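# Bolt spool piece free end to facing pipe flange

## Task

With whichever of the three arms you choose, fasten the spool piece's unattached end to the pipe flange it points at, keeping the piece aligned with the pipe. Drive each of the two loose bolts through that pipe flange and through the spool flange until enough sticks out to hold a washer and a complete nut with some thread still visible past it, wherever the spool has slid between the pipe flanges. At the end, all four bolts must reach that depth.

## Robot and tools

Robots: three identical i2rt Big YAM arms named arm1, arm2 and arm3. Each has six joints, a two-finger gripper and a wrist camera (arm1_cam_wrist, arm2_cam_wrist, arm3_cam_wrist). Two room cameras, cam_high and cam_low, are fixed and belong to no arm. The hand reaches roughly 1.0 m from the joint-1 axis.

Frames: every pose is in a single shared scene frame with its origin on the floor and +z up. Calibrated feet (base_link), each facing along its own +x: arm1 at x=+0.544 y=-0.002 z=+0.804 quat_wxyz=(+0.011, -0.003, -0.001, -1.000); arm2 at x=-0.005 y=+0.646 z=+0.756 quat_wxyz=(+0.722, +0.001, +0.005, -0.692); arm3 at x=+0.000 y=-0.660 z=+0.808 quat_wxyz=(+0.707, +0.001, -0.006, +0.707). Table tops sit at z=+0.720. The hand point lies between the finger pads, about 1 cm short of the tips. Fingers point along the hand's +z and open and close along its y. Printed hand positions can be off, more so when the arm is stretched.

Tool move: one action for any subset of robots. Keys are arm1, arm2, arm3 (each an object for that robot alone) plus optional cameras. An arm omitted gets nothing new. Per arm you may give:
- joints: absolute targets keyed by name. joint1_rad -2.879 to 2.879 (base yaw, positive counter-clockwise seen from above, 0 = along the foot's +x); joint2_rad 0 to 3.141 (shoulder, 0 = upper arm pointing back, positive lifts it up then forward); joint3_rad 0 to 3.019 (elbow, 0 = folded, positive opens); joint4_rad -1.692 to 1.57 (hand pitch, positive tilts fingers up); joint5_rad -1.57 to 1.57 (sideways swing, positive to the arm's right); joint6_rad -2.094 to 2.094 (roll, positive clockwise viewed from behind the hand); gripper_m 0 to 0.093 (fingertip gap in metres). Done tolerances: ±0.045, ±0.14, ±0.09, ±0.055, ±0.03, ±0.035 rad and ±0.003 m.
- target: an absolute hand pose, one list of seven numbers [x, y, z, qw, qx, qy, qz], metres and a unit quaternion in the scene frame, in the same form the hand line prints. The hand travels straight toward it from its current hand_target. When target is given, joints may contain only gripper_m.
- speed: top path speed in m/s, 0.002 to 0.5, default 0.25, only allowed with target; rotation is capped at double that figure in rad/s.
All motions in one call start together. All hand paths in a call finish together, paced by the slowest; a path runs 0.5 to 10 s and stops short if it would need longer; an action never exceeds 15 s. Each control step clips the path pose to within 100 mm and 20 degrees of the measured hand, then solves damped IK, favouring position. Expect lag, drift, overshoot of speed near full stretch, and final errors of a centimetre or more. Paths ignore obstacles and other arms. Unknown keys make a call invalid; out-of-range values make it refused, and after a refusal the remaining move, wait and finished_scene calls in that reply are skipped.

Tool wait: seconds 0 to 10, optional cameras; commands nothing and returns full state and images. zoom_image: camera plus region [x0, y0, x1, y1] in pixels from the top-left, at most 504 by 504, on that camera's latest image. finished_scene: scene number; irreversible, and the bolts must stay in place without help.

Reading results: each robot's state; the pictures line lists image order. A move line reports per commanded robot done or its worst status (e.g. time_out). Robots under as last shown were not commanded and their unchanged lines repeat earlier values. hand_target is the pose the current joint targets imply. Status words: off_target (resting away, maybe still pushing); time_out (each joint keeps a nearby target and keeps pushing; send its reported position to relax it); not_followed, joint command not followed or pose unreachable (a safety check held back the arm, which may keep trying until given new targets). on_its_own lists uncommanded activity; held at is the target, not the reading. Joint velocities are in rad/s (gripper m/s); within noise means still. Joint torques include gravity, carry per-unit offsets and noise, positive toward larger angles; torques 3 and 4 wrap at ±28 N m.

Gripper: force about 50 to 64 N per pad. Gripping a hard part, gripper_m reads up to 0.005 m under its width (or up to 0.002 over); empty and closed it reads 0.000 to 0.003. Aim roughly 0.005 m under the contact reading for a firm hold; release by commanding well above the reading.

Avoid: knocking anything out of the work area, dropping parts or releasing moving ones, slams and hard pushes. Arms must not press hard on each other, including one gripper closing on another's fingers; collision checks can be late and allow fingers, housings and cameras to touch. Arms keep pushing on contact, which heats motors: MOTOR HOT appears at 85 °C and at 100 °C the arm goes limp for 30 to 60 s or longer (OVER-TEMPERATURE FAULT, keys read limit_stop_at_motor_heat; resend targets). Loose objects may occasionally be nudged by an outside push.

Each tool is called after "Call:" as name([rows], argument=value, ...), one row to a line, values as JSON.

## Session

Call:
move()

Scene clock: 0.00 s.
Joint torques (N m): no reading
Heat: arm1: hottest joint1_rad 27 °C; arm2: hottest joint2_rad 28 °C; arm3: hottest joint1_rad 25 °C.
Joint velocities: within noise
arm1.joint_positions: joint1_rad=+0.282 joint2_rad=+0.562 joint3_rad=+1.421 joint4_rad=-1.227 joint5_rad=-0.070 joint6_rad=+0.294 gripper_m=+0.09396
arm1.joint_status: not commanded
arm1.hand: x=+0.3453 y=-0.0763 z=+1.3965 quat_wxyz=(-0.195, -0.822, -0.024, +0.534) (m; scene frame)
arm1.hand_target: x=+0.3489 y=-0.0752 z=+1.4059 quat_wxyz=(-0.198, -0.816, -0.024, +0.543) (m; scene frame)
arm1.hand_status: not commanded
arm2.joint_positions: joint1_rad=-0.240 joint2_rad=+0.590 joint3_rad=+1.323 joint4_rad=-1.428 joint5_rad=-0.024 joint6_rad=-0.286 gripper_m=+0.09396
arm2.joint_status: not commanded
arm2.hand: x=-0.0419 y=+0.4280 z=+1.2502 quat_wxyz=(-0.225, -0.608, -0.673, +0.356) (m; scene frame)
arm2.hand_target: x=-0.0415 y=+0.4295 z=+1.2610 quat_wxyz=(-0.231, -0.604, -0.669, +0.366) (m; scene frame)
arm2.hand_status: not commanded
arm3.joint_positions: joint1_rad=+0.405 joint2_rad=+0.566 joint3_rad=+1.347 joint4_rad=-1.195 joint5_rad=-0.019 joint6_rad=-0.133 gripper_m=+0.09396
arm3.joint_status: not commanded
arm3.hand: x=-0.0991 y=-0.4505 z=+1.3698 quat_wxyz=(-0.329, +0.731, -0.406, -0.440) (m; scene frame)
arm3.hand_target: x=-0.0979 y=-0.4537 z=+1.3841 quat_wxyz=(-0.337, +0.723, -0.401, -0.450) (m; scene frame)
arm3.hand_status: not commanded
pictures: arm1_cam_wrist, arm2_cam_wrist, arm3_cam_wrist, cam_high, cam_low
Images, in order (width x height): arm1_cam_wrist 504x504, arm2_cam_wrist 504x504, arm3_cam_wrist 504x504, cam_high 504x504, cam_low 504x504.

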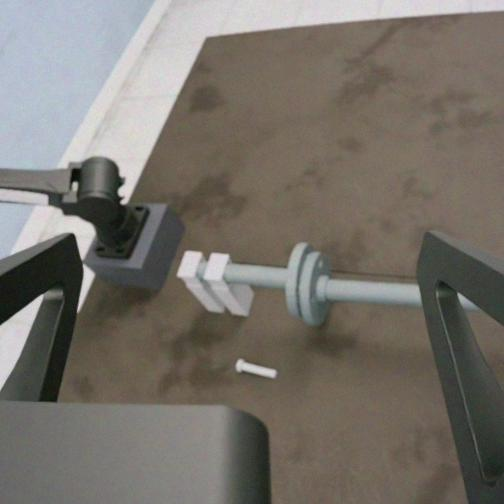

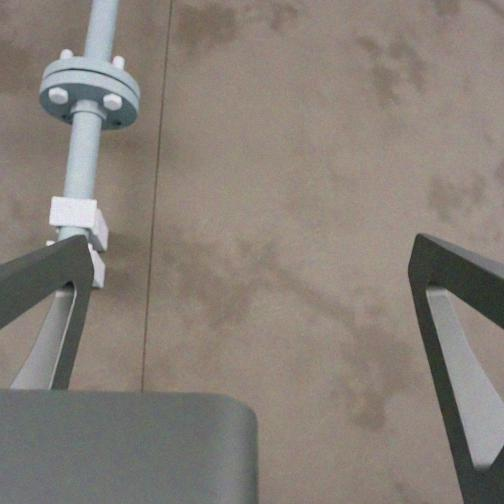

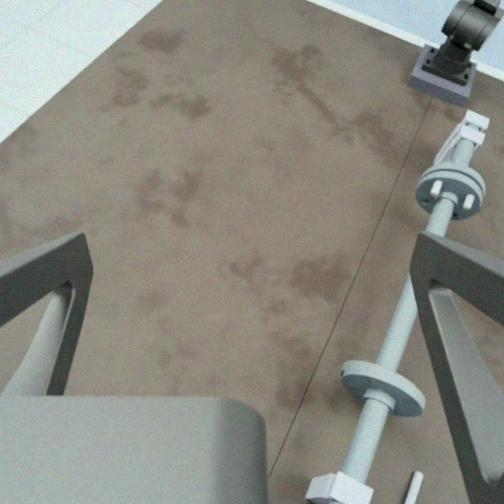

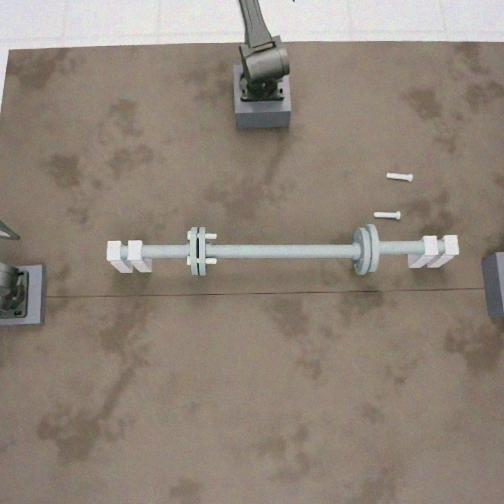

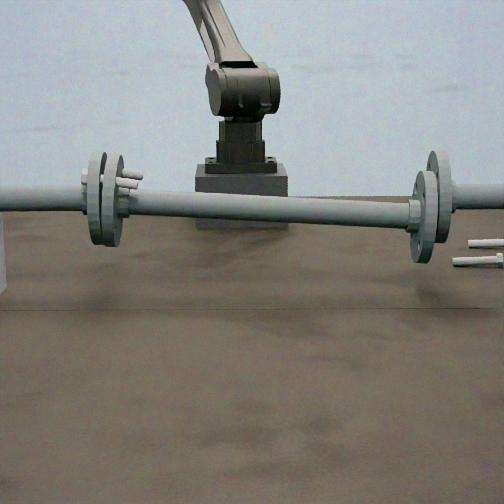

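Call:
zoom_image(camera="cam_low", region=[370, 130, 504, 280])

Call:
zoom_image(camera="cam_high", region=[310, 150, 470, 300])

Call:
zoom_image(camera="arm3_cam_wrist", region=[300, 340, 460, 504])

Call:
zoom_image(camera="arm2_cam_wrist", region=[10, 20, 170, 180])

Call:
zoom_image(camera="cam_low", region=[50, 130, 184, 264])

Scaled by 3.360 from the camera's 504x504 image, which has a finer 720x720 frame.

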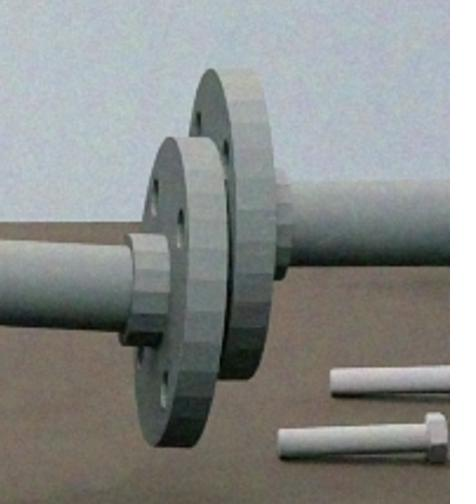

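Scaled by 3.150 from the camera's 504x504 image, which has a finer 720x720 frame.

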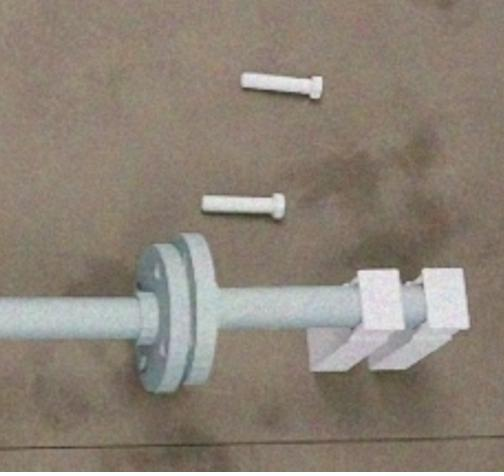

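Scaled by 3.073 from the camera's 504x504 image, which has a finer 720x720 frame.

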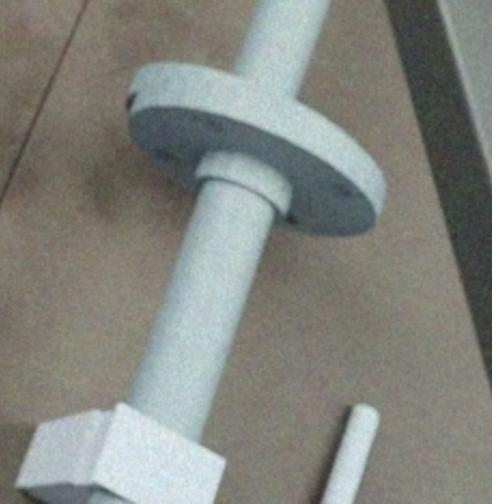

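Scaled by 3.150 from the camera's 504x504 image, which has a finer 720x720 frame.

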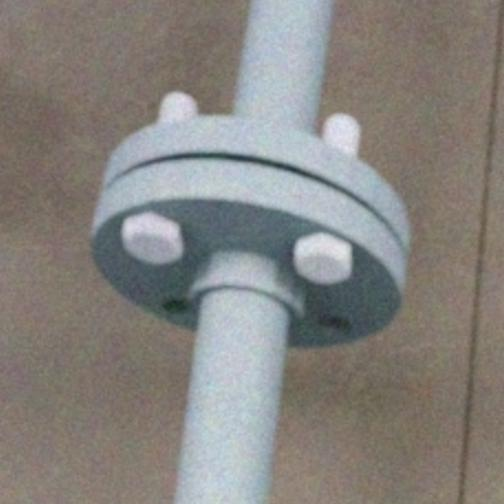

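Scaled by 3.761 from the camera's 504x504 image, which has a finer 720x720 frame.

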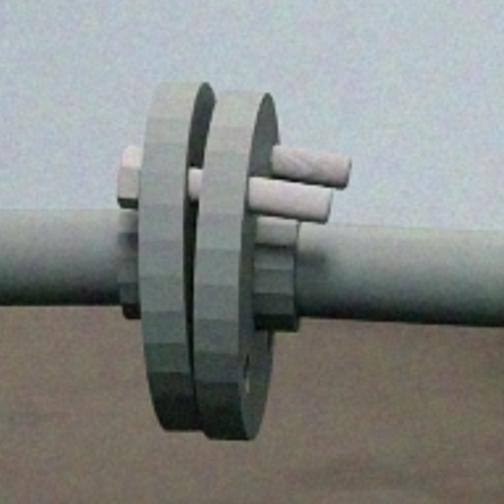

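Call:
move(arm3={"target":[0.24,-0.42,1.02,0,0.7071,-0.7071,0]}, arm1={"target":[0.12,-0.08,1.12,0,0.7071,-0.7071,0]})

Scene clock: 33.93 s.
Joint torques (N m): arm1=[0.44 -11.99 10.36 0.12 -0.08 0.15] | arm2=[0.38 1.44 8.35 2.06 -0.02 -0.08] | arm3=[-0.03 -7.59 8.64 1.01 0.01 0.05]
Heat: arm1: hottest joint3_rad 30 °C; arm2: hottest joint2_rad 28 °C; arm3: hottest joint3_rad 30 °C.
move: arm1 off_target; arm3 done
Joint velocities: within noise
arm1.joint_positions: joint1_rad=+0.168 joint2_rad=+1.471 joint3_rad=+1.554 joint4_rad=-1.686 joint5_rad=+0.003 joint6_rad=+1.744 gripper_m=+0.09397
arm1.joint_status: not commanded
arm1.hand: x=+0.1295 y=-0.0806 z=+1.1075 quat_wxyz=(+0.011, -0.713, +0.701, -0.007) (m; scene frame)
arm1.hand_target: x=+0.1204 y=-0.0799 z=+1.1199 quat_wxyz=(+0.000, -0.707, +0.707, +0.000) (m; scene frame)
arm1.hand_status: off_target (0.016 m and 1.8 deg from the pose sent, 0.357 m and 111.3 deg at the start)
arm2: as last shown
arm3.joint_positions: joint1_rad=-0.771 joint2_rad=+1.251 joint3_rad=+1.091 joint4_rad=-1.446 joint5_rad=-0.002 joint6_rad=-0.793 gripper_m=+0.09396
arm3.joint_status: not commanded
arm3.hand: x=+0.2325 y=-0.4213 z=+1.0165 quat_wxyz=(+0.011, +0.715, -0.699, -0.002) (m; scene frame)
arm3.hand_target: x=+0.2399 y=-0.4201 z=+1.0201 quat_wxyz=(+0.000, +0.707, -0.707, +0.000) (m; scene frame)
arm3.hand_status: done (0.008 m and 1.8 deg from the pose sent, 0.488 m and 73.1 deg at the start)
pictures: arm1_cam_wrist, arm2_cam_wrist, arm3_cam_wrist, cam_high, cam_low
Images, in order (width x height): arm1_cam_wrist 504x504, arm2_cam_wrist 504x504, arm3_cam_wrist 504x504, cam_high 504x504, cam_low 504x504.

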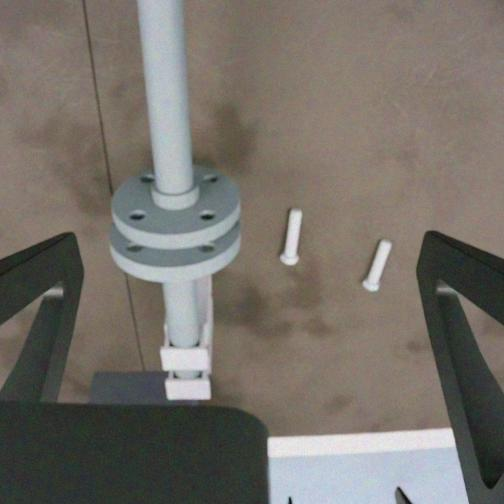

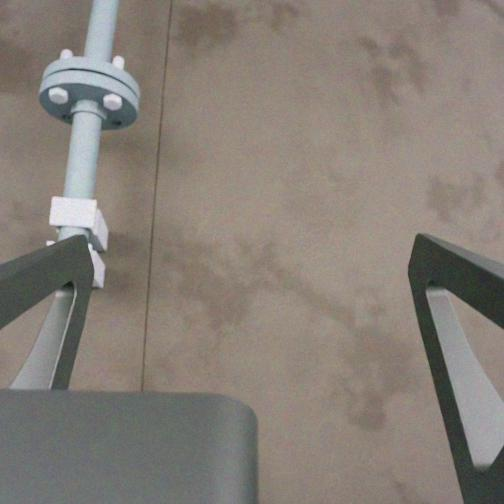

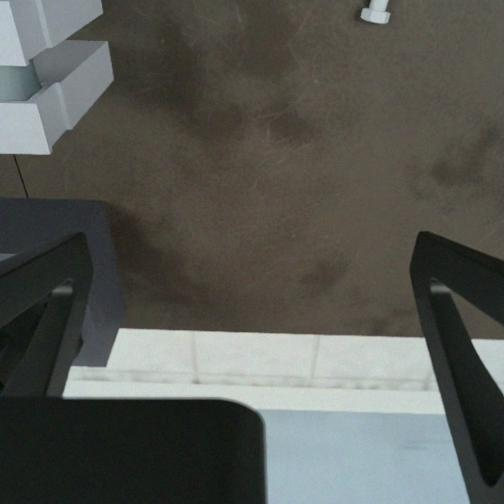

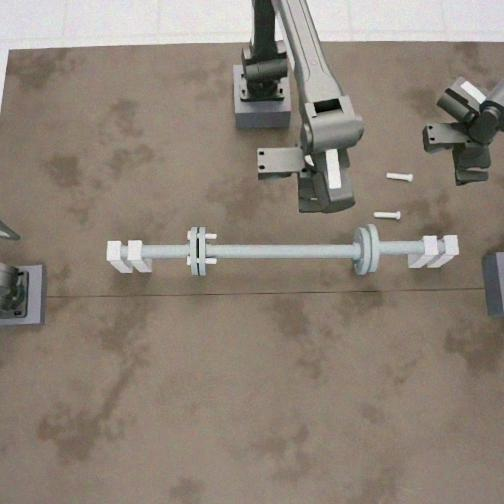

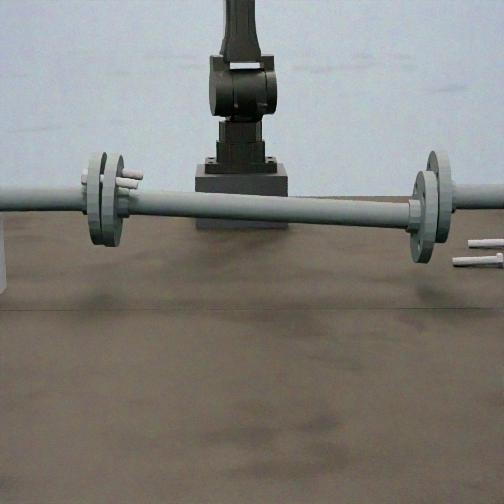

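Call:
move(arm3={"target":[0.23,-0.28,1.0,0,0.7071,-0.7071,0]}, cameras=["arm3_cam_wrist","cam_high"])

Scene clock: 41.33 s.
Joint torques (N m): arm1=[0.32 -11.87 10.33 0.17 -0.07 0.16] | arm2=[0.44 1.44 8.36 2.06 -0.02 -0.08] | arm3=[1.14 -11.46 12.11 0.66 0.02 0.05]
Heat: arm1: hottest joint3_rad 33 °C; arm2: hottest joint2_rad 28 °C; arm3: hottest joint3_rad 30 °C.
move: arm3 off_target
Joint velocities: within noise
arm1.joint_positions: joint1_rad=+0.168 joint2_rad=+1.471 joint3_rad=+1.554 joint4_rad=-1.687 joint5_rad=+0.003 joint6_rad=+1.744 gripper_m=+0.09397
arm1.joint_status: not commanded
arm1.hand: x=+0.1296 y=-0.0806 z=+1.1075 quat_wxyz=(+0.011, -0.713, +0.701, -0.007) (m; scene frame)
arm1.hand_target: x=+0.1205 y=-0.0799 z=+1.1199 quat_wxyz=(+0.000, -0.707, +0.707, +0.000) (m; scene frame)
arm1.hand_status: not commanded
arm2: as last shown
arm3.joint_positions: joint1_rad=-0.551 joint2_rad=+1.524 joint3_rad=+1.268 joint4_rad=-1.381 joint5_rad=-0.005 joint6_rad=-0.555 gripper_m=+0.09396
arm3.joint_status: not commanded
arm3.hand: x=+0.2206 y=-0.2991 z=+0.9822 quat_wxyz=(+0.027, +0.709, -0.705, +0.004) (m; scene frame)
arm3.hand_target: x=+0.2293 y=-0.2809 z=+1.0003 quat_wxyz=(+0.000, +0.707, -0.707, +0.000) (m; scene frame)
arm3.hand_status: off_target (0.028 m and 3.2 deg from the pose sent, 0.142 m and 1.8 deg at the start)
pictures: arm3_cam_wrist, cam_high
Images, in order (width x height): arm3_cam_wrist 504x504, cam_high 504x504.

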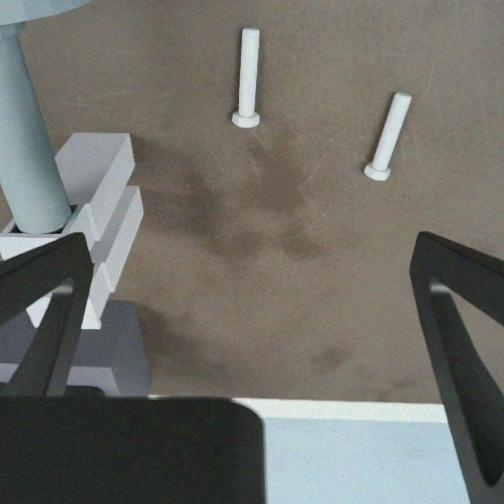

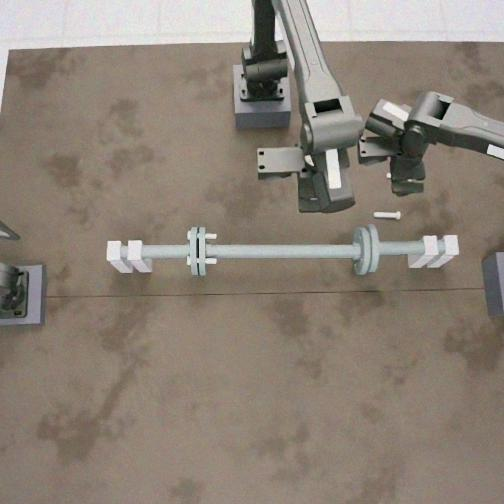

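Call:
move(arm3={"target":[0.218,-0.36,0.85,0,0.7071,-0.7071,0]}, cameras=["arm3_cam_wrist"])

Scene clock: 47.37 s.
Joint torques (N m): arm1=[0.26 -11.93 10.32 0.2 -0.07 0.17] | arm2=[0.44 1.49 8.36 2.06 -0.02 -0.08] | arm3=[-0.03 -9.93 6.45 1.05 -0.1 -0.18]
Heat: arm1: hottest joint3_rad 35 °C; arm2: hottest joint2_rad 28 °C; arm3: hottest joint3_rad 31 °C.
move: arm3 done
Joint velocities: within noise
arm1, arm2: as last shown
arm3.joint_positions: joint1_rad=-0.617 joint2_rad=+1.513 joint3_rad=+0.872 joint4_rad=-0.955 joint5_rad=-0.001 joint6_rad=-0.615 gripper_m=+0.09396
arm3.joint_status: not commanded
arm3.hand: x=+0.2128 y=-0.3606 z=+0.8502 quat_wxyz=(+0.007, +0.707, -0.708, +0.001) (m; scene frame)
arm3.hand_target: x=+0.2180 y=-0.3600 z=+0.8501 quat_wxyz=(+0.000, +0.707, -0.707, +0.000) (m; scene frame)
arm3.hand_status: done (0.005 m and 0.8 deg from the pose sent, 0.145 m and 3.2 deg at the start)
pictures: arm3_cam_wrist
Images, in order (width x height): arm3_cam_wrist 504x504.

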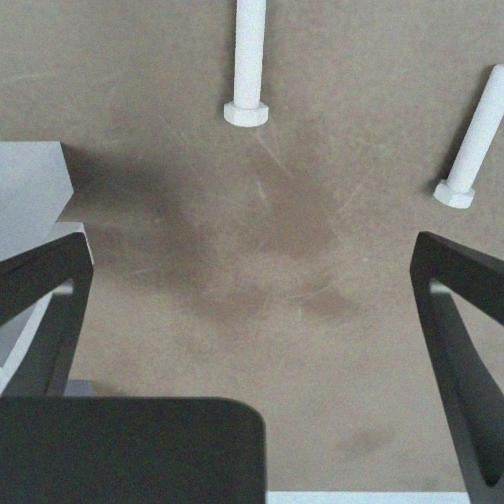

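Call:
move(arm3={"target":[0.2145,-0.358,0.775,0,0.7071,-0.7071,0],"joints":{"gripper_m":0.05}}, cameras=["arm3_cam_wrist"])

Scene clock: 56.90 s.
Joint torques (N m): arm1=[0.32 -11.81 10.35 0.18 -0.08 0.17] | arm2=[0.38 1.49 8.35 2.04 -0.03 -0.08] | arm3=[0.79 -10.7 5.64 1.07 -0.11 -0.07]
Heat: arm1: hottest joint3_rad 38 °C; arm2: hottest joint2_rad 28 °C; arm3: hottest joint3_rad 30 °C.
move: arm3 done
Joint velocities: within noise
arm1, arm2: as last shown
arm3.joint_positions: joint1_rad=-0.617 joint2_rad=+1.669 joint3_rad=+0.795 joint4_rad=-0.728 joint5_rad=-0.001 joint6_rad=-0.616 gripper_m=+0.05010
arm3.joint_status: all done
arm3.hand: x=+0.2109 y=-0.3634 z=+0.7738 quat_wxyz=(+0.010, +0.707, -0.707, +0.002) (m; scene frame)
arm3.hand_target: x=+0.2145 y=-0.3580 z=+0.7751 quat_wxyz=(+0.000, +0.707, -0.707, +0.000) (m; scene frame)
arm3.hand_status: done (0.007 m and 1.2 deg from the pose sent, 0.075 m and 0.8 deg at the start)
pictures: arm3_cam_wrist
Images, in order (width x height): arm3_cam_wrist 504x504.

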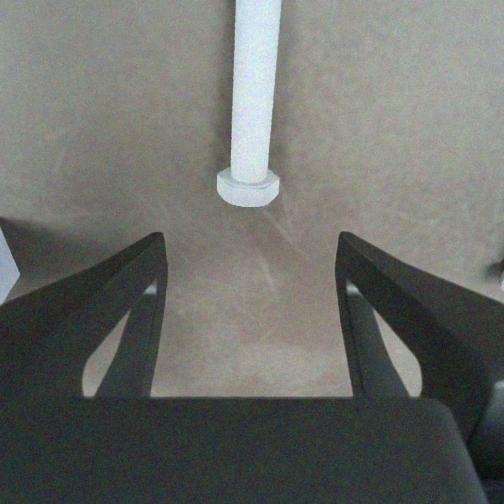

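Call:
move(arm3={"target":[0.2145,-0.348,0.736,0,0.7071,-0.7071,0],"speed":0.1}, cameras=["arm3_cam_wrist"])

Call:
move(arm3={"joints":{"gripper_m":0.004}}, cameras=["arm3_cam_wrist"])

Scene clock: 60.67 s.
Joint torques (N m): arm1=[0.38 -11.81 10.36 0.2 -0.07 0.16] | arm2=[0.44 1.44 8.35 2.04 -0.02 -0.08] | arm3=[1.49 -11.28 5 1.05 -0.11 0.05]
Heat: arm1: hottest joint3_rad 38 °C; arm2: hottest joint2_rad 28 °C; arm3: hottest joint3_rad 30 °C.
move: arm3 done
Joint velocities: within noise
arm1, arm2: as last shown
arm3.joint_positions: joint1_rad=-0.613 joint2_rad=+1.778 joint3_rad=+0.795 joint4_rad=-0.619 joint5_rad=-0.001 joint6_rad=-0.612 gripper_m=+0.05010
arm3.joint_status: not commanded
arm3.hand: x=+0.2136 y=-0.3569 z=+0.7353 quat_wxyz=(+0.010, +0.707, -0.707, +0.002) (m; scene frame)
arm3.hand_target: x=+0.2145 y=-0.3481 z=+0.7361 quat_wxyz=(+0.000, +0.707, -0.707, +0.000) (m; scene frame)
arm3.hand_status: done (0.009 m and 1.1 deg from the pose sent, 0.041 m and 1.2 deg at the start)
pictures: arm3_cam_wrist
Images, in order (width x height): arm3_cam_wrist 504x504.

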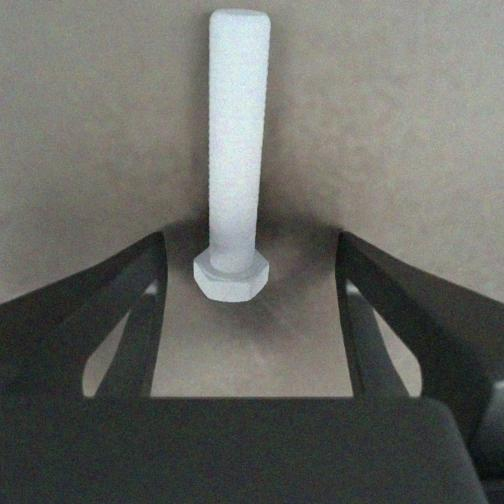

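Scene clock: 61.27 s.
Joint torques (N m): arm1=[0.38 -11.87 10.35 0.21 -0.08 0.16] | arm2=[0.44 1.44 8.35 2.04 -0.02 -0.08] | arm3=[1.44 -11.22 5.03 1.09 -0.13 0.04]
Heat: arm1: hottest joint3_rad 39 °C; arm2: hottest joint2_rad 28 °C; arm3: hottest joint3_rad 30 °C.
move: arm3 off_target
Joint velocities: within noise
arm1, arm2: as last shown
arm3.joint_positions: joint1_rad=-0.613 joint2_rad=+1.778 joint3_rad=+0.795 joint4_rad=-0.619 joint5_rad=-0.001 joint6_rad=-0.611 gripper_m=+0.01818
arm3.joint_status: gripper_m off_target (ended at +0.01821, target +0.00400)
arm3.hand: x=+0.2135 y=-0.3568 z=+0.7353 quat_wxyz=(+0.010, +0.707, -0.707, +0.002) (m; scene frame)
arm3.hand_target: x=+0.2144 y=-0.3480 z=+0.7361 quat_wxyz=(+0.000, +0.707, -0.707, +0.000) (m; scene frame)
arm3.hand_status: not commanded
pictures: arm3_cam_wrist
Images, in order (width x height): arm3_cam_wrist 504x504.

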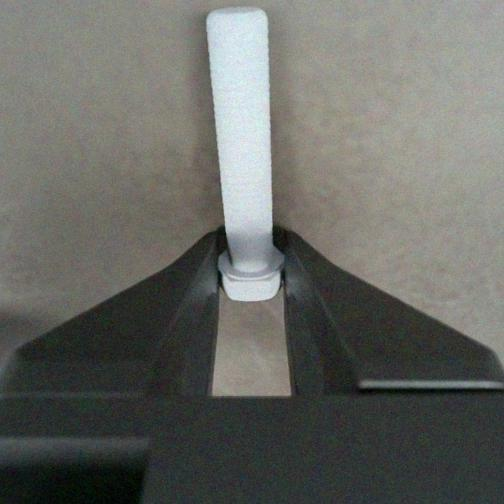

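Call:
move(arm3={"target":[0.21,-0.38,0.85,0,0.7071,-0.7071,0],"speed":0.1}, cameras=["arm3_cam_wrist"])

Call:
move(arm3={"target":[0.1,-0.42,1.02,0,0.7071,-0.7071,0],"speed":0.15})

Scene clock: 68.80 s.
Joint torques (N m): arm1=[0.38 -11.87 10.33 0.24 -0.08 0.17] | arm2=[0.44 1.44 8.35 2.06 -0.02 -0.08] | arm3=[-0.09 -10.34 7.8 0.24 -0.09 -0.19]
Heat: arm1: hottest joint3_rad 40 °C; arm2: hottest joint2_rad 28 °C; arm3: hottest joint3_rad 30 °C.
move: arm3 off_target
Joint velocities: within noise
arm1, arm2: as last shown
arm3.joint_positions: joint1_rad=-0.631 joint2_rad=+1.479 joint3_rad=+0.795 joint4_rad=-0.924 joint5_rad=-0.001 joint6_rad=-0.630 gripper_m=+0.01818
arm3.joint_status: not commanded
arm3.hand: x=+0.2013 y=-0.3848 z=+0.8384 quat_wxyz=(+0.013, +0.707, -0.707, +0.002) (m; scene frame)
arm3.hand_target: x=+0.2099 y=-0.3801 z=+0.8499 quat_wxyz=(+0.000, +0.707, -0.707, +0.000) (m; scene frame)
arm3.hand_status: off_target (0.015 m and 1.5 deg from the pose sent, 0.117 m and 1.1 deg at the start)
pictures: arm3_cam_wrist
Images, in order (width x height): arm3_cam_wrist 504x504.

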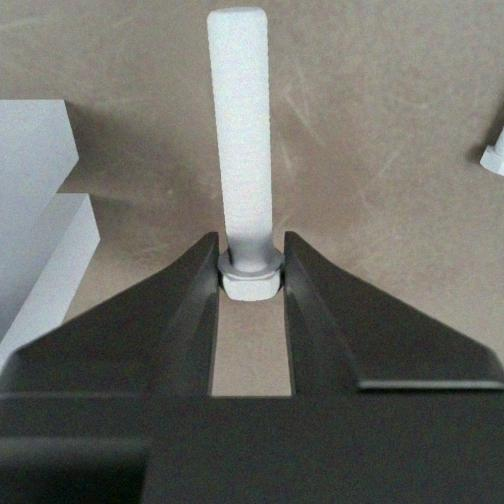

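Scene clock: 71.10 s.
Joint torques (N m): arm1=[0.44 -11.75 10.33 0.18 -0.08 0.15] | arm2=[0.44 1.44 8.35 2.06 -0.02 -0.08] | arm3=[1.38 -4.72 12.6 0.1 -0.07 0.07]
Heat: arm1: hottest joint3_rad 41 °C; arm2: hottest joint2_rad 28 °C; arm3: hottest joint3_rad 30 °C.
move: arm3 off_target
Joint velocities: within noise
arm1: as last shown
arm2.joint_positions: joint1_rad=-0.240 joint2_rad=+0.590 joint3_rad=+1.323 joint4_rad=-1.428 joint5_rad=-0.024 joint6_rad=-0.286 gripper_m=+0.09396
arm2.joint_status: not commanded
arm2.hand: x=-0.0419 y=+0.4280 z=+1.2502 quat_wxyz=(-0.225, -0.608, -0.673, +0.356) (m; scene frame)
arm2.hand_target: x=-0.0415 y=+0.4295 z=+1.2610 quat_wxyz=(-0.231, -0.604, -0.669, +0.366) (m; scene frame)
arm2.hand_status: not commanded
arm3.joint_positions: joint1_rad=-0.409 joint2_rad=+1.033 joint3_rad=+0.875 joint4_rad=-1.479 joint5_rad=-0.005 joint6_rad=-0.409 gripper_m=+0.01818
arm3.joint_status: not commanded
arm3.hand: x=+0.0966 y=-0.4351 z=+0.9957 quat_wxyz=(+0.026, +0.707, -0.707, +0.009) (m; scene frame)
arm3.hand_target: x=+0.0996 y=-0.4210 z=+1.0196 quat_wxyz=(+0.000, +0.707, -0.707, +0.000) (m; scene frame)
arm3.hand_status: off_target (0.029 m and 3.1 deg from the pose sent, 0.211 m and 1.5 deg at the start)
pictures: arm1_cam_wrist, arm2_cam_wrist, arm3_cam_wrist, cam_high, cam_low
Images, in order (width x height): arm1_cam_wrist 504x504, arm2_cam_wrist 504x504, arm3_cam_wrist 504x504, cam_high 504x504, cam_low 504x504.

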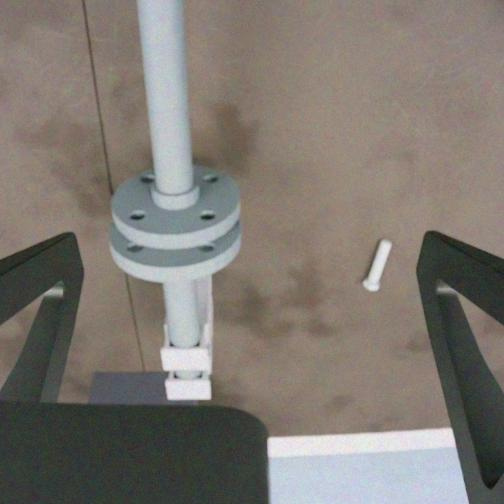

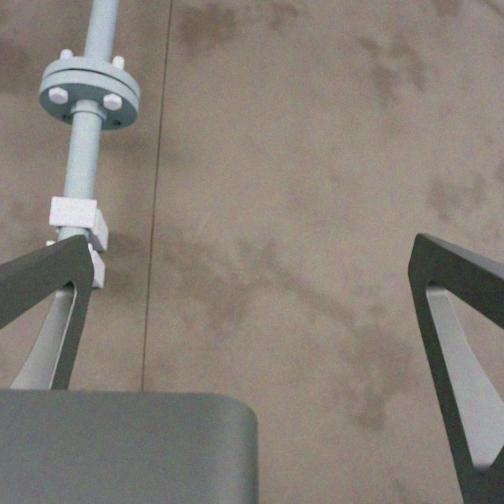

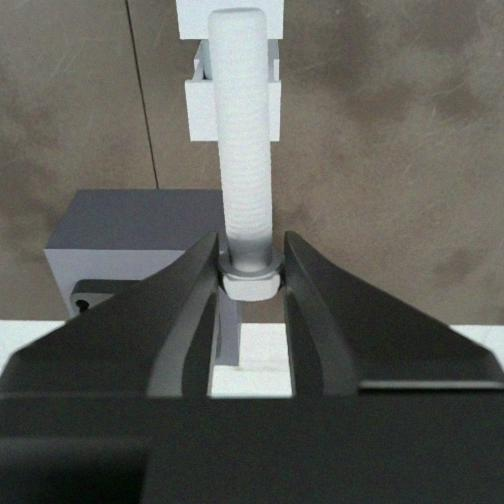

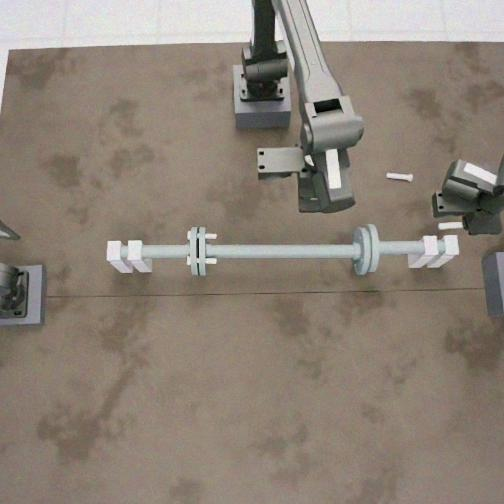

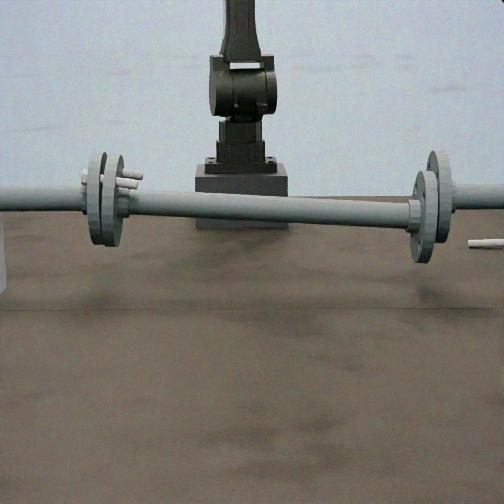

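Call:
move(arm1={"target":[0.06,-0.145,1.0,0,0.7071,-0.7071,0]}, cameras=["arm1_cam_wrist","cam_low","cam_high"])

Scene clock: 78.40 s.
Joint torques (N m): arm1=[1.08 -15.15 8.24 0.88 -0.05 0.19] | arm2=[0.44 1.38 8.36 2.06 -0.02 -0.08] | arm3=[1.32 -4.6 12.57 0.09 -0.08 0.03]
Heat: arm1: hottest joint3_rad 41 °C; arm2: hottest joint2_rad 28 °C; arm3: hottest joint3_rad 32 °C.
move: arm1 done
Joint velocities: within noise
arm1.joint_positions: joint1_rad=+0.262 joint2_rad=+1.676 joint3_rad=+1.506 joint4_rad=-1.424 joint5_rad=+0.002 joint6_rad=+1.848 gripper_m=+0.09397
arm1.joint_status: not commanded
arm1.hand: x=+0.0658 y=-0.1412 z=+0.9974 quat_wxyz=(+0.008, -0.710, +0.704, -0.004) (m; scene frame)
arm1.hand_target: x=+0.0602 y=-0.1450 z=+1.0001 quat_wxyz=(+0.000, -0.707, +0.707, +0.000) (m; scene frame)
arm1.hand_status: done (0.007 m and 1.1 deg from the pose sent, 0.143 m and 1.8 deg at the start)
arm2, arm3: as last shown
arm3.joint_positions: joint1_rad=-0.409 joint2_rad=+1.033 joint3_rad=+0.875 joint4_rad=-1.480 joint5_rad=-0.005 joint6_rad=-0.408 gripper_m=+0.01818
arm3.hand: x=+0.0965 y=-0.4352 z=+0.9957 quat_wxyz=(+0.026, +0.707, -0.707, +0.009) (m; scene frame)
pictures: arm1_cam_wrist, cam_high, cam_low
Images, in order (width x height): arm1_cam_wrist 504x504, cam_high 504x504, cam_low 504x504.

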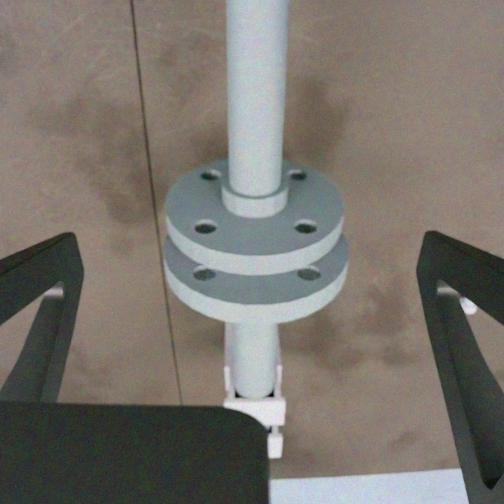

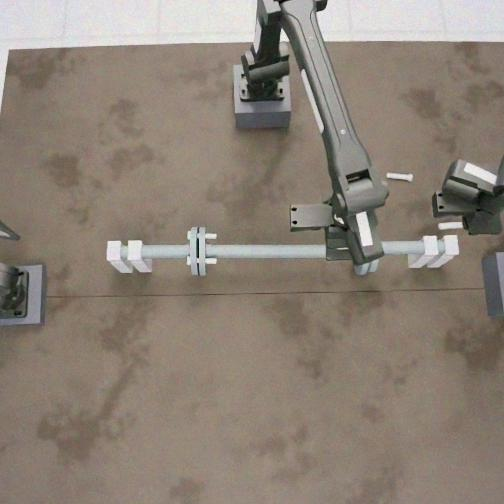

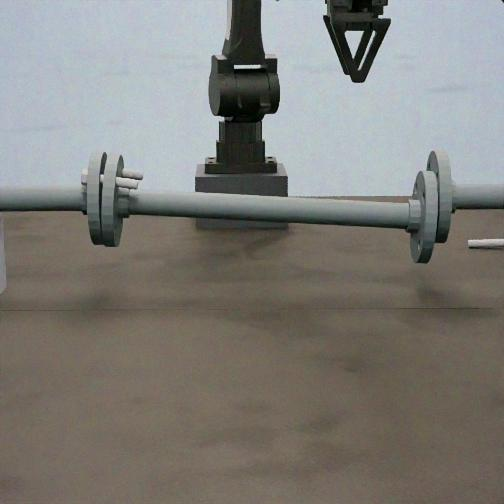

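Call:
move(arm1={"target":[0.064,-0.150,0.826,0,0.7071,-0.7071,0],"speed":0.15}, cameras=["arm1_cam_wrist","cam_low"])

Scene clock: 89.07 s.
Joint torques (N m): arm1=[1.44 -14.97 6.41 0.95 -0.05 0.16] | arm2=[0.44 1.49 8.35 2.06 -0.02 -0.08] | arm3=[1.32 -4.78 12.57 0.09 -0.07 0.03]
Heat: arm1: hottest joint3_rad 40 °C; arm2: hottest joint2_rad 28 °C; arm3: hottest joint3_rad 33 °C.
move: arm1 done
Joint velocities: within noise
arm1.joint_positions: joint1_rad=+0.270 joint2_rad=+1.826 joint3_rad=+1.243 joint4_rad=-0.993 joint5_rad=+0.002 joint6_rad=+1.860 gripper_m=+0.09397
arm1.joint_status: not commanded
arm1.hand: x=+0.0646 y=-0.1454 z=+0.8319 quat_wxyz=(-0.001, -0.708, +0.706, +0.001) (m; scene frame)
arm1.hand_target: x=+0.0641 y=-0.1500 z=+0.8260 quat_wxyz=(+0.000, -0.707, +0.707, +0.000) (m; scene frame)
arm1.hand_status: done (0.007 m and 0.2 deg from the pose sent, 0.172 m and 1.1 deg at the start)
arm2, arm3: as last shown
pictures: arm1_cam_wrist, cam_low
Images, in order (width x height): arm1_cam_wrist 504x504, cam_low 504x504.

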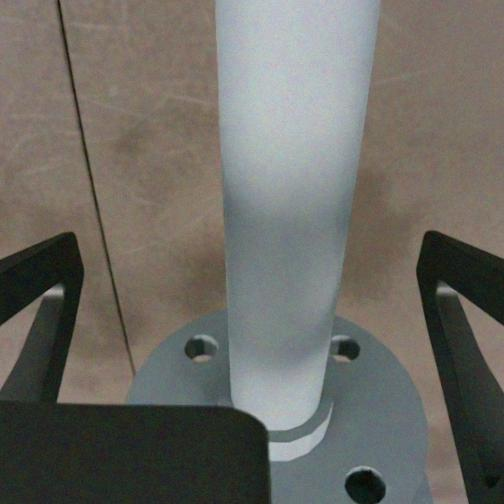

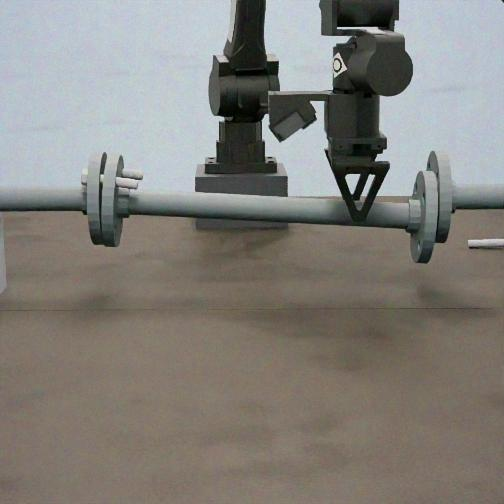

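Call:
move(arm1={"target":[0.074,-0.154,0.814,0,0.7071,-0.7071,0],"speed":0.1}, cameras=[])

Call:
move(arm1={"joints":{"gripper_m":0.022}}, cameras=["arm1_cam_wrist","cam_low"])

Scene clock: 93.80 s.
Joint torques (N m): arm1=[1.32 -14.74 6.01 0.96 -0.06 0.17] | arm2=[0.38 1.44 8.35 2.06 -0.02 -0.08] | arm3=[1.49 -4.78 12.56 0.1 -0.07 0.05]
Heat: arm1: hottest joint3_rad 39 °C; arm2: hottest joint3_rad 29 °C; arm3: hottest joint3_rad 34 °C.
move: arm1 done
Joint velocities: within noise
arm1.joint_positions: joint1_rad=+0.285 joint2_rad=+1.826 joint3_rad=+1.209 joint4_rad=-0.954 joint5_rad=+0.002 joint6_rad=+1.873 gripper_m=+0.09397
arm1.joint_status: not commanded
arm1.hand: x=+0.0727 y=-0.1507 z=+0.8211 quat_wxyz=(-0.003, -0.709, +0.706, +0.002) (m; scene frame)
arm1.hand_target: x=+0.0742 y=-0.1540 z=+0.8140 quat_wxyz=(+0.000, -0.707, +0.707, +0.000) (m; scene frame)
arm1.hand_status: done (0.008 m and 0.5 deg from the pose sent, 0.022 m and 0.2 deg at the start)
arm2, arm3: as last shown
pictures: none
No camera images: "cameras" was empty.

Scene clock: 94.50 s.
Joint torques (N m): arm1=[1.32 -14.74 6.11 0.98 -0.01 0.15] | arm2=[0.44 1.44 8.35 2.06 -0.02 -0.08] | arm3=[1.44 -4.6 12.56 0.09 -0.07 0.03]
Heat: arm1: hottest joint3_rad 39 °C; arm2: hottest joint3_rad 29 °C; arm3: hottest joint3_rad 34 °C.
move: arm1 off_target
Joint velocities: within noise
arm1.joint_positions: joint1_rad=+0.285 joint2_rad=+1.826 joint3_rad=+1.208 joint4_rad=-0.955 joint5_rad=+0.000 joint6_rad=+1.875 gripper_m=+0.03168
arm1.joint_status: gripper_m off_target (ended at +0.03172, target +0.02200)
arm1.hand: x=+0.0736 y=-0.1509 z=+0.8206 quat_wxyz=(-0.002, -0.708, +0.706, +0.001) (m; scene frame)
arm1.hand_target: x=+0.0741 y=-0.1540 z=+0.8140 quat_wxyz=(+0.000, -0.707, +0.707, +0.000) (m; scene frame)
arm1.hand_status: not commanded
arm2, arm3: as last shown
pictures: arm1_cam_wrist, cam_low
Images, in order (width x height): arm1_cam_wrist 504x504, cam_low 504x504.

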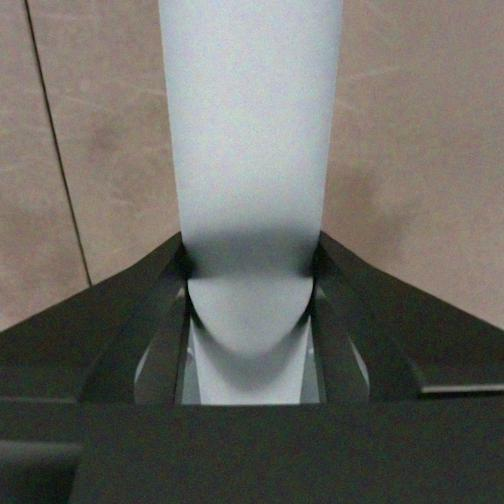

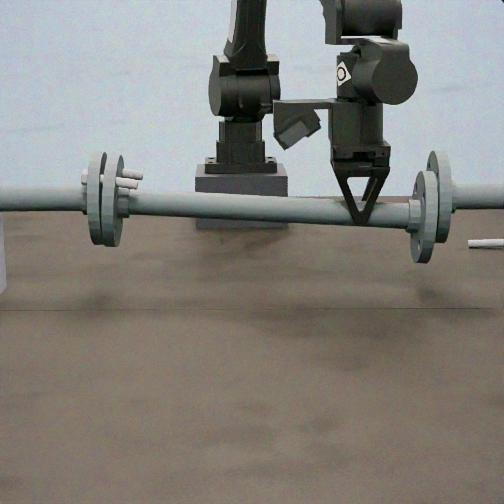

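Call:
move(arm1={"target":[0.073,-0.154,0.836,0.0212,0.7068,-0.7068,0.0212],"speed":0.05}, cameras=["arm1_cam_wrist","cam_low","cam_high"])

Call:
zoom_image(camera="cam_low", region=[370, 130, 504, 280])

Call:
zoom_image(camera="cam_high", region=[310, 190, 470, 300])

Call:
zoom_image(camera="cam_low", region=[50, 130, 184, 264])

Scene clock: 104.67 s.
Joint torques (N m): arm1=[0.44 -17.44 6.71 -0.05 -0.59 0.04] | arm2=[0.44 1.44 8.35 2.06 -0.02 -0.08] | arm3=[1.38 -4.6 12.62 0.05 -0.08 0.03]
Heat: arm1: hottest joint3_rad 38 °C; arm2: hottest joint3_rad 29 °C; arm3: hottest joint3_rad 36 °C.
move: arm1 off_target
Joint velocities: within noise
arm1.joint_positions: joint1_rad=+0.274 joint2_rad=+1.824 joint3_rad=+1.208 joint4_rad=-0.963 joint5_rad=-0.040 joint6_rad=+1.865 gripper_m=+0.03168
arm1.joint_status: not commanded
arm1.hand: x=+0.0757 y=-0.1518 z=+0.8215 quat_wxyz=(-0.009, -0.708, +0.706, -0.018) (m; scene frame)
arm1.hand_target: x=+0.0731 y=-0.1540 z=+0.8359 quat_wxyz=(-0.021, -0.707, +0.707, -0.021) (m; scene frame)
arm1.hand_status: off_target (0.015 m and 1.4 deg from the pose sent, 0.016 m and 3.3 deg at the start)
arm2, arm3: as last shown
pictures: arm1_cam_wrist, cam_high, cam_low
Images, in order (width x height): arm1_cam_wrist 504x504, cam_high 504x504, cam_low 504x504.

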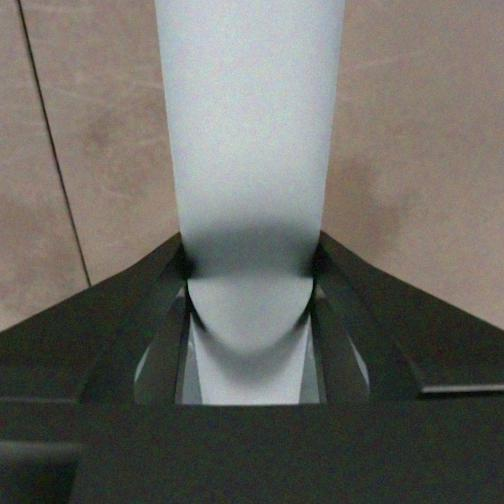

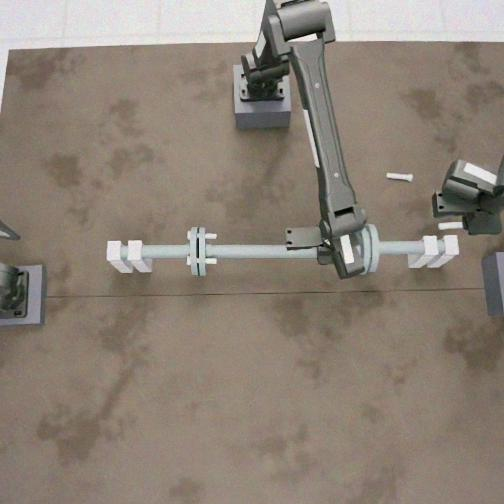

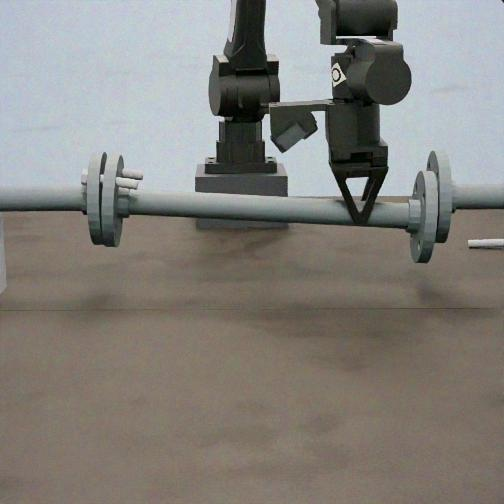

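Scaled by 3.360 from the camera's 504x504 image, which has a finer 720x720 frame.

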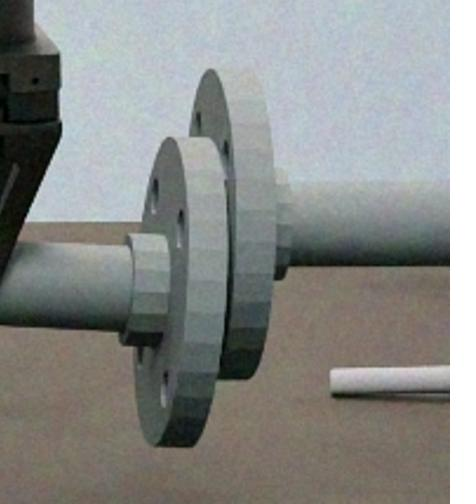

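Scaled by 3.150 from the camera's 504x504 image, which has a finer 720x720 frame.

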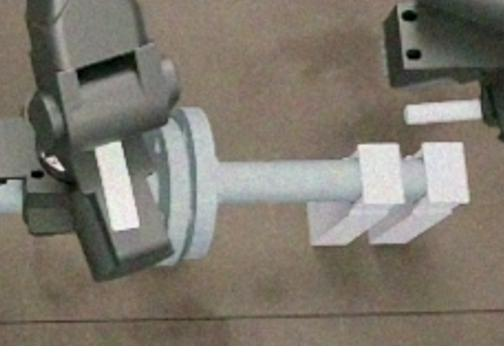

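Scaled by 3.761 from the camera's 504x504 image, which has a finer 720x720 frame.

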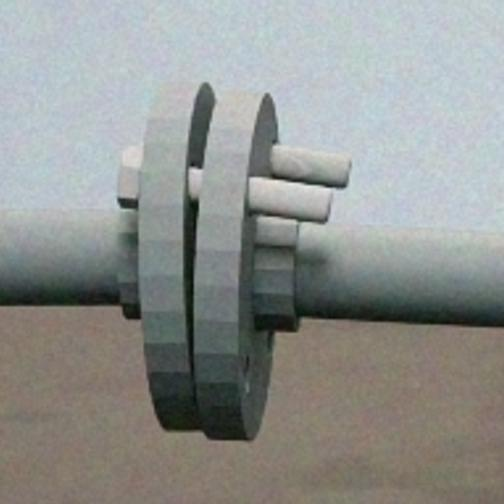

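Call:
move(arm1={"target":[0.071,-0.154,0.862,0.0212,0.7068,-0.7068,0.0212],"speed":0.05}, cameras=["cam_low"])

Call:
zoom_image(camera="cam_low", region=[370, 130, 504, 280])

Scene clock: 108.87 s.
Joint torques (N m): arm1=[0.5 -16.91 8.95 -0.21 -0.07 0.29] | arm2=[0.38 1.38 8.35 2.06 -0.02 -0.08] | arm3=[1.49 -4.66 12.53 0.09 -0.07 0.03]
Heat: arm1: hottest joint3_rad 37 °C; arm2: hottest joint3_rad 29 °C; arm3: hottest joint3_rad 36 °C.
move: arm1 off_target
Joint velocities: within noise
arm1.joint_positions: joint1_rad=+0.274 joint2_rad=+1.788 joint3_rad=+1.209 joint4_rad=-1.027 joint5_rad=-0.056 joint6_rad=+1.841 gripper_m=+0.03169
arm1.joint_status: not commanded
arm1.hand: x=+0.0874 y=-0.1513 z=+0.8390 quat_wxyz=(-0.001, -0.716, +0.698, -0.032) (m; scene frame)
arm1.hand_target: x=+0.0718 y=-0.1538 z=+0.8620 quat_wxyz=(-0.021, -0.707, +0.707, -0.021) (m; scene frame)
arm1.hand_status: off_target (0.028 m and 3.0 deg from the pose sent, 0.041 m and 1.4 deg at the start)
arm2, arm3: as last shown
pictures: cam_low
Images, in order (width x height): cam_low 504x504.

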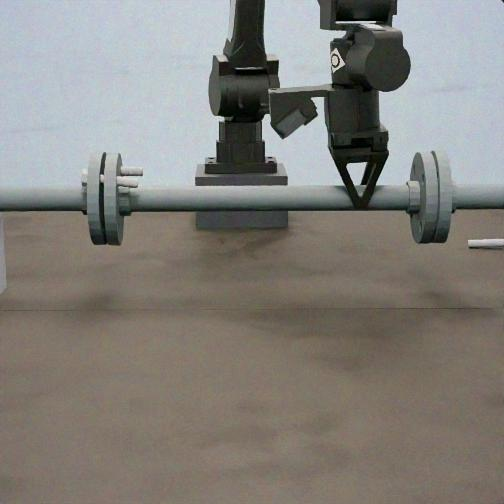

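Scaled by 3.360 from the camera's 504x504 image, which has a finer 720x720 frame.

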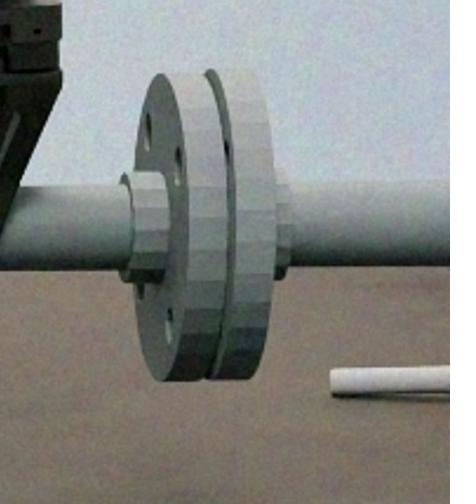

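Call:
zoom_image(camera="cam_high", region=[310, 190, 470, 300])

Call:
move(cameras=["cam_high","arm3_cam_wrist"])

Call:
zoom_image(camera="cam_high", region=[310, 190, 470, 300])

Call:
zoom_image(camera="cam_high", region=[170, 200, 330, 300])

This scene's latest camera images include none from cam_high. They are from: cam_low. cam_high's image comes with the result of a call that names it in "cameras".

Scene clock: 113.07 s.
Joint torques (N m): arm1=[0.32 -16.85 8.92 -0.13 -0.07 0.29] | arm2=[0.44 1.44 8.35 2.06 -0.02 -0.08] | arm3=[1.44 -4.78 12.53 0.12 -0.08 0.03]
Heat: arm1: hottest joint3_rad 37 °C; arm2: hottest joint3_rad 29 °C; arm3: hottest joint3_rad 36 °C.
Joint velocities: within noise
arm1.joint_positions: joint1_rad=+0.274 joint2_rad=+1.788 joint3_rad=+1.209 joint4_rad=-1.027 joint5_rad=-0.056 joint6_rad=+1.841 gripper_m=+0.03169
arm1.joint_status: not commanded
arm1.hand: x=+0.0874 y=-0.1513 z=+0.8390 quat_wxyz=(-0.001, -0.716, +0.698, -0.032) (m; scene frame)
arm1.hand_target: x=+0.0717 y=-0.1538 z=+0.8620 quat_wxyz=(-0.021, -0.707, +0.707, -0.021) (m; scene frame)
arm1.hand_status: off_target (0.028 m and 3.0 deg from the pose sent, 0.041 m and 1.4 deg at the start)
arm2.joint_positions: joint1_rad=-0.240 joint2_rad=+0.590 joint3_rad=+1.323 joint4_rad=-1.428 joint5_rad=-0.024 joint6_rad=-0.286 gripper_m=+0.09396
arm2.joint_status: not commanded
arm2.hand: x=-0.0419 y=+0.4280 z=+1.2502 quat_wxyz=(-0.225, -0.608, -0.673, +0.356) (m; scene frame)
arm2.hand_target: x=-0.0415 y=+0.4295 z=+1.2610 quat_wxyz=(-0.231, -0.604, -0.669, +0.366) (m; scene frame)
arm2.hand_status: not commanded
arm3.joint_positions: joint1_rad=-0.409 joint2_rad=+1.033 joint3_rad=+0.875 joint4_rad=-1.480 joint5_rad=-0.005 joint6_rad=-0.408 gripper_m=+0.01818
arm3.joint_status: not commanded
arm3.hand: x=+0.0965 y=-0.4352 z=+0.9957 quat_wxyz=(+0.026, +0.707, -0.707, +0.009) (m; scene frame)
arm3.hand_target: x=+0.0996 y=-0.4210 z=+1.0196 quat_wxyz=(+0.000, +0.707, -0.707, +0.000) (m; scene frame)
arm3.hand_status: not commanded
pictures: arm3_cam_wrist, cam_high
Images, in order (width x height): arm3_cam_wrist 504x504, cam_high 504x504.

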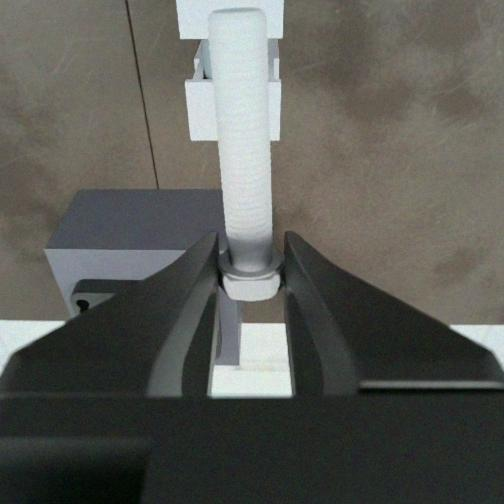

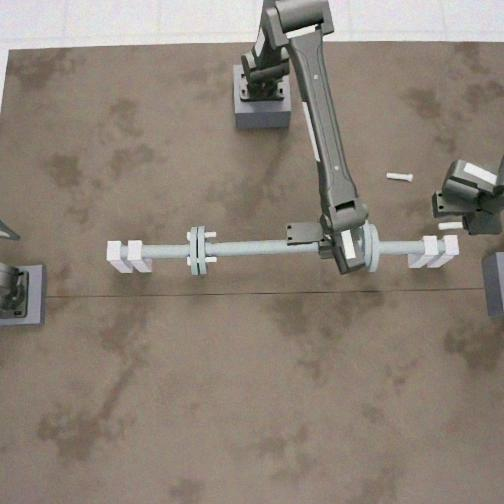

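Scaled by 3.150 from the camera's 504x504 image, which has a finer 720x720 frame.

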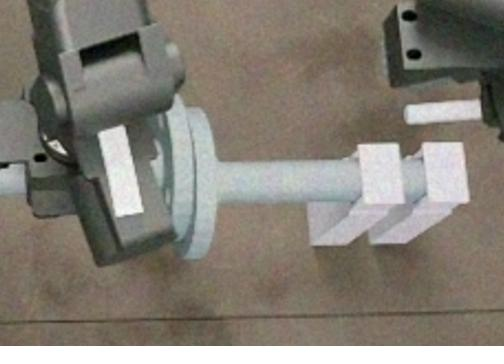

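Scaled by 3.150 from the camera's 504x504 image, which has a finer 720x720 frame.

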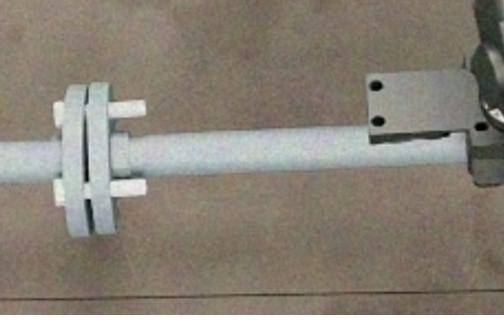

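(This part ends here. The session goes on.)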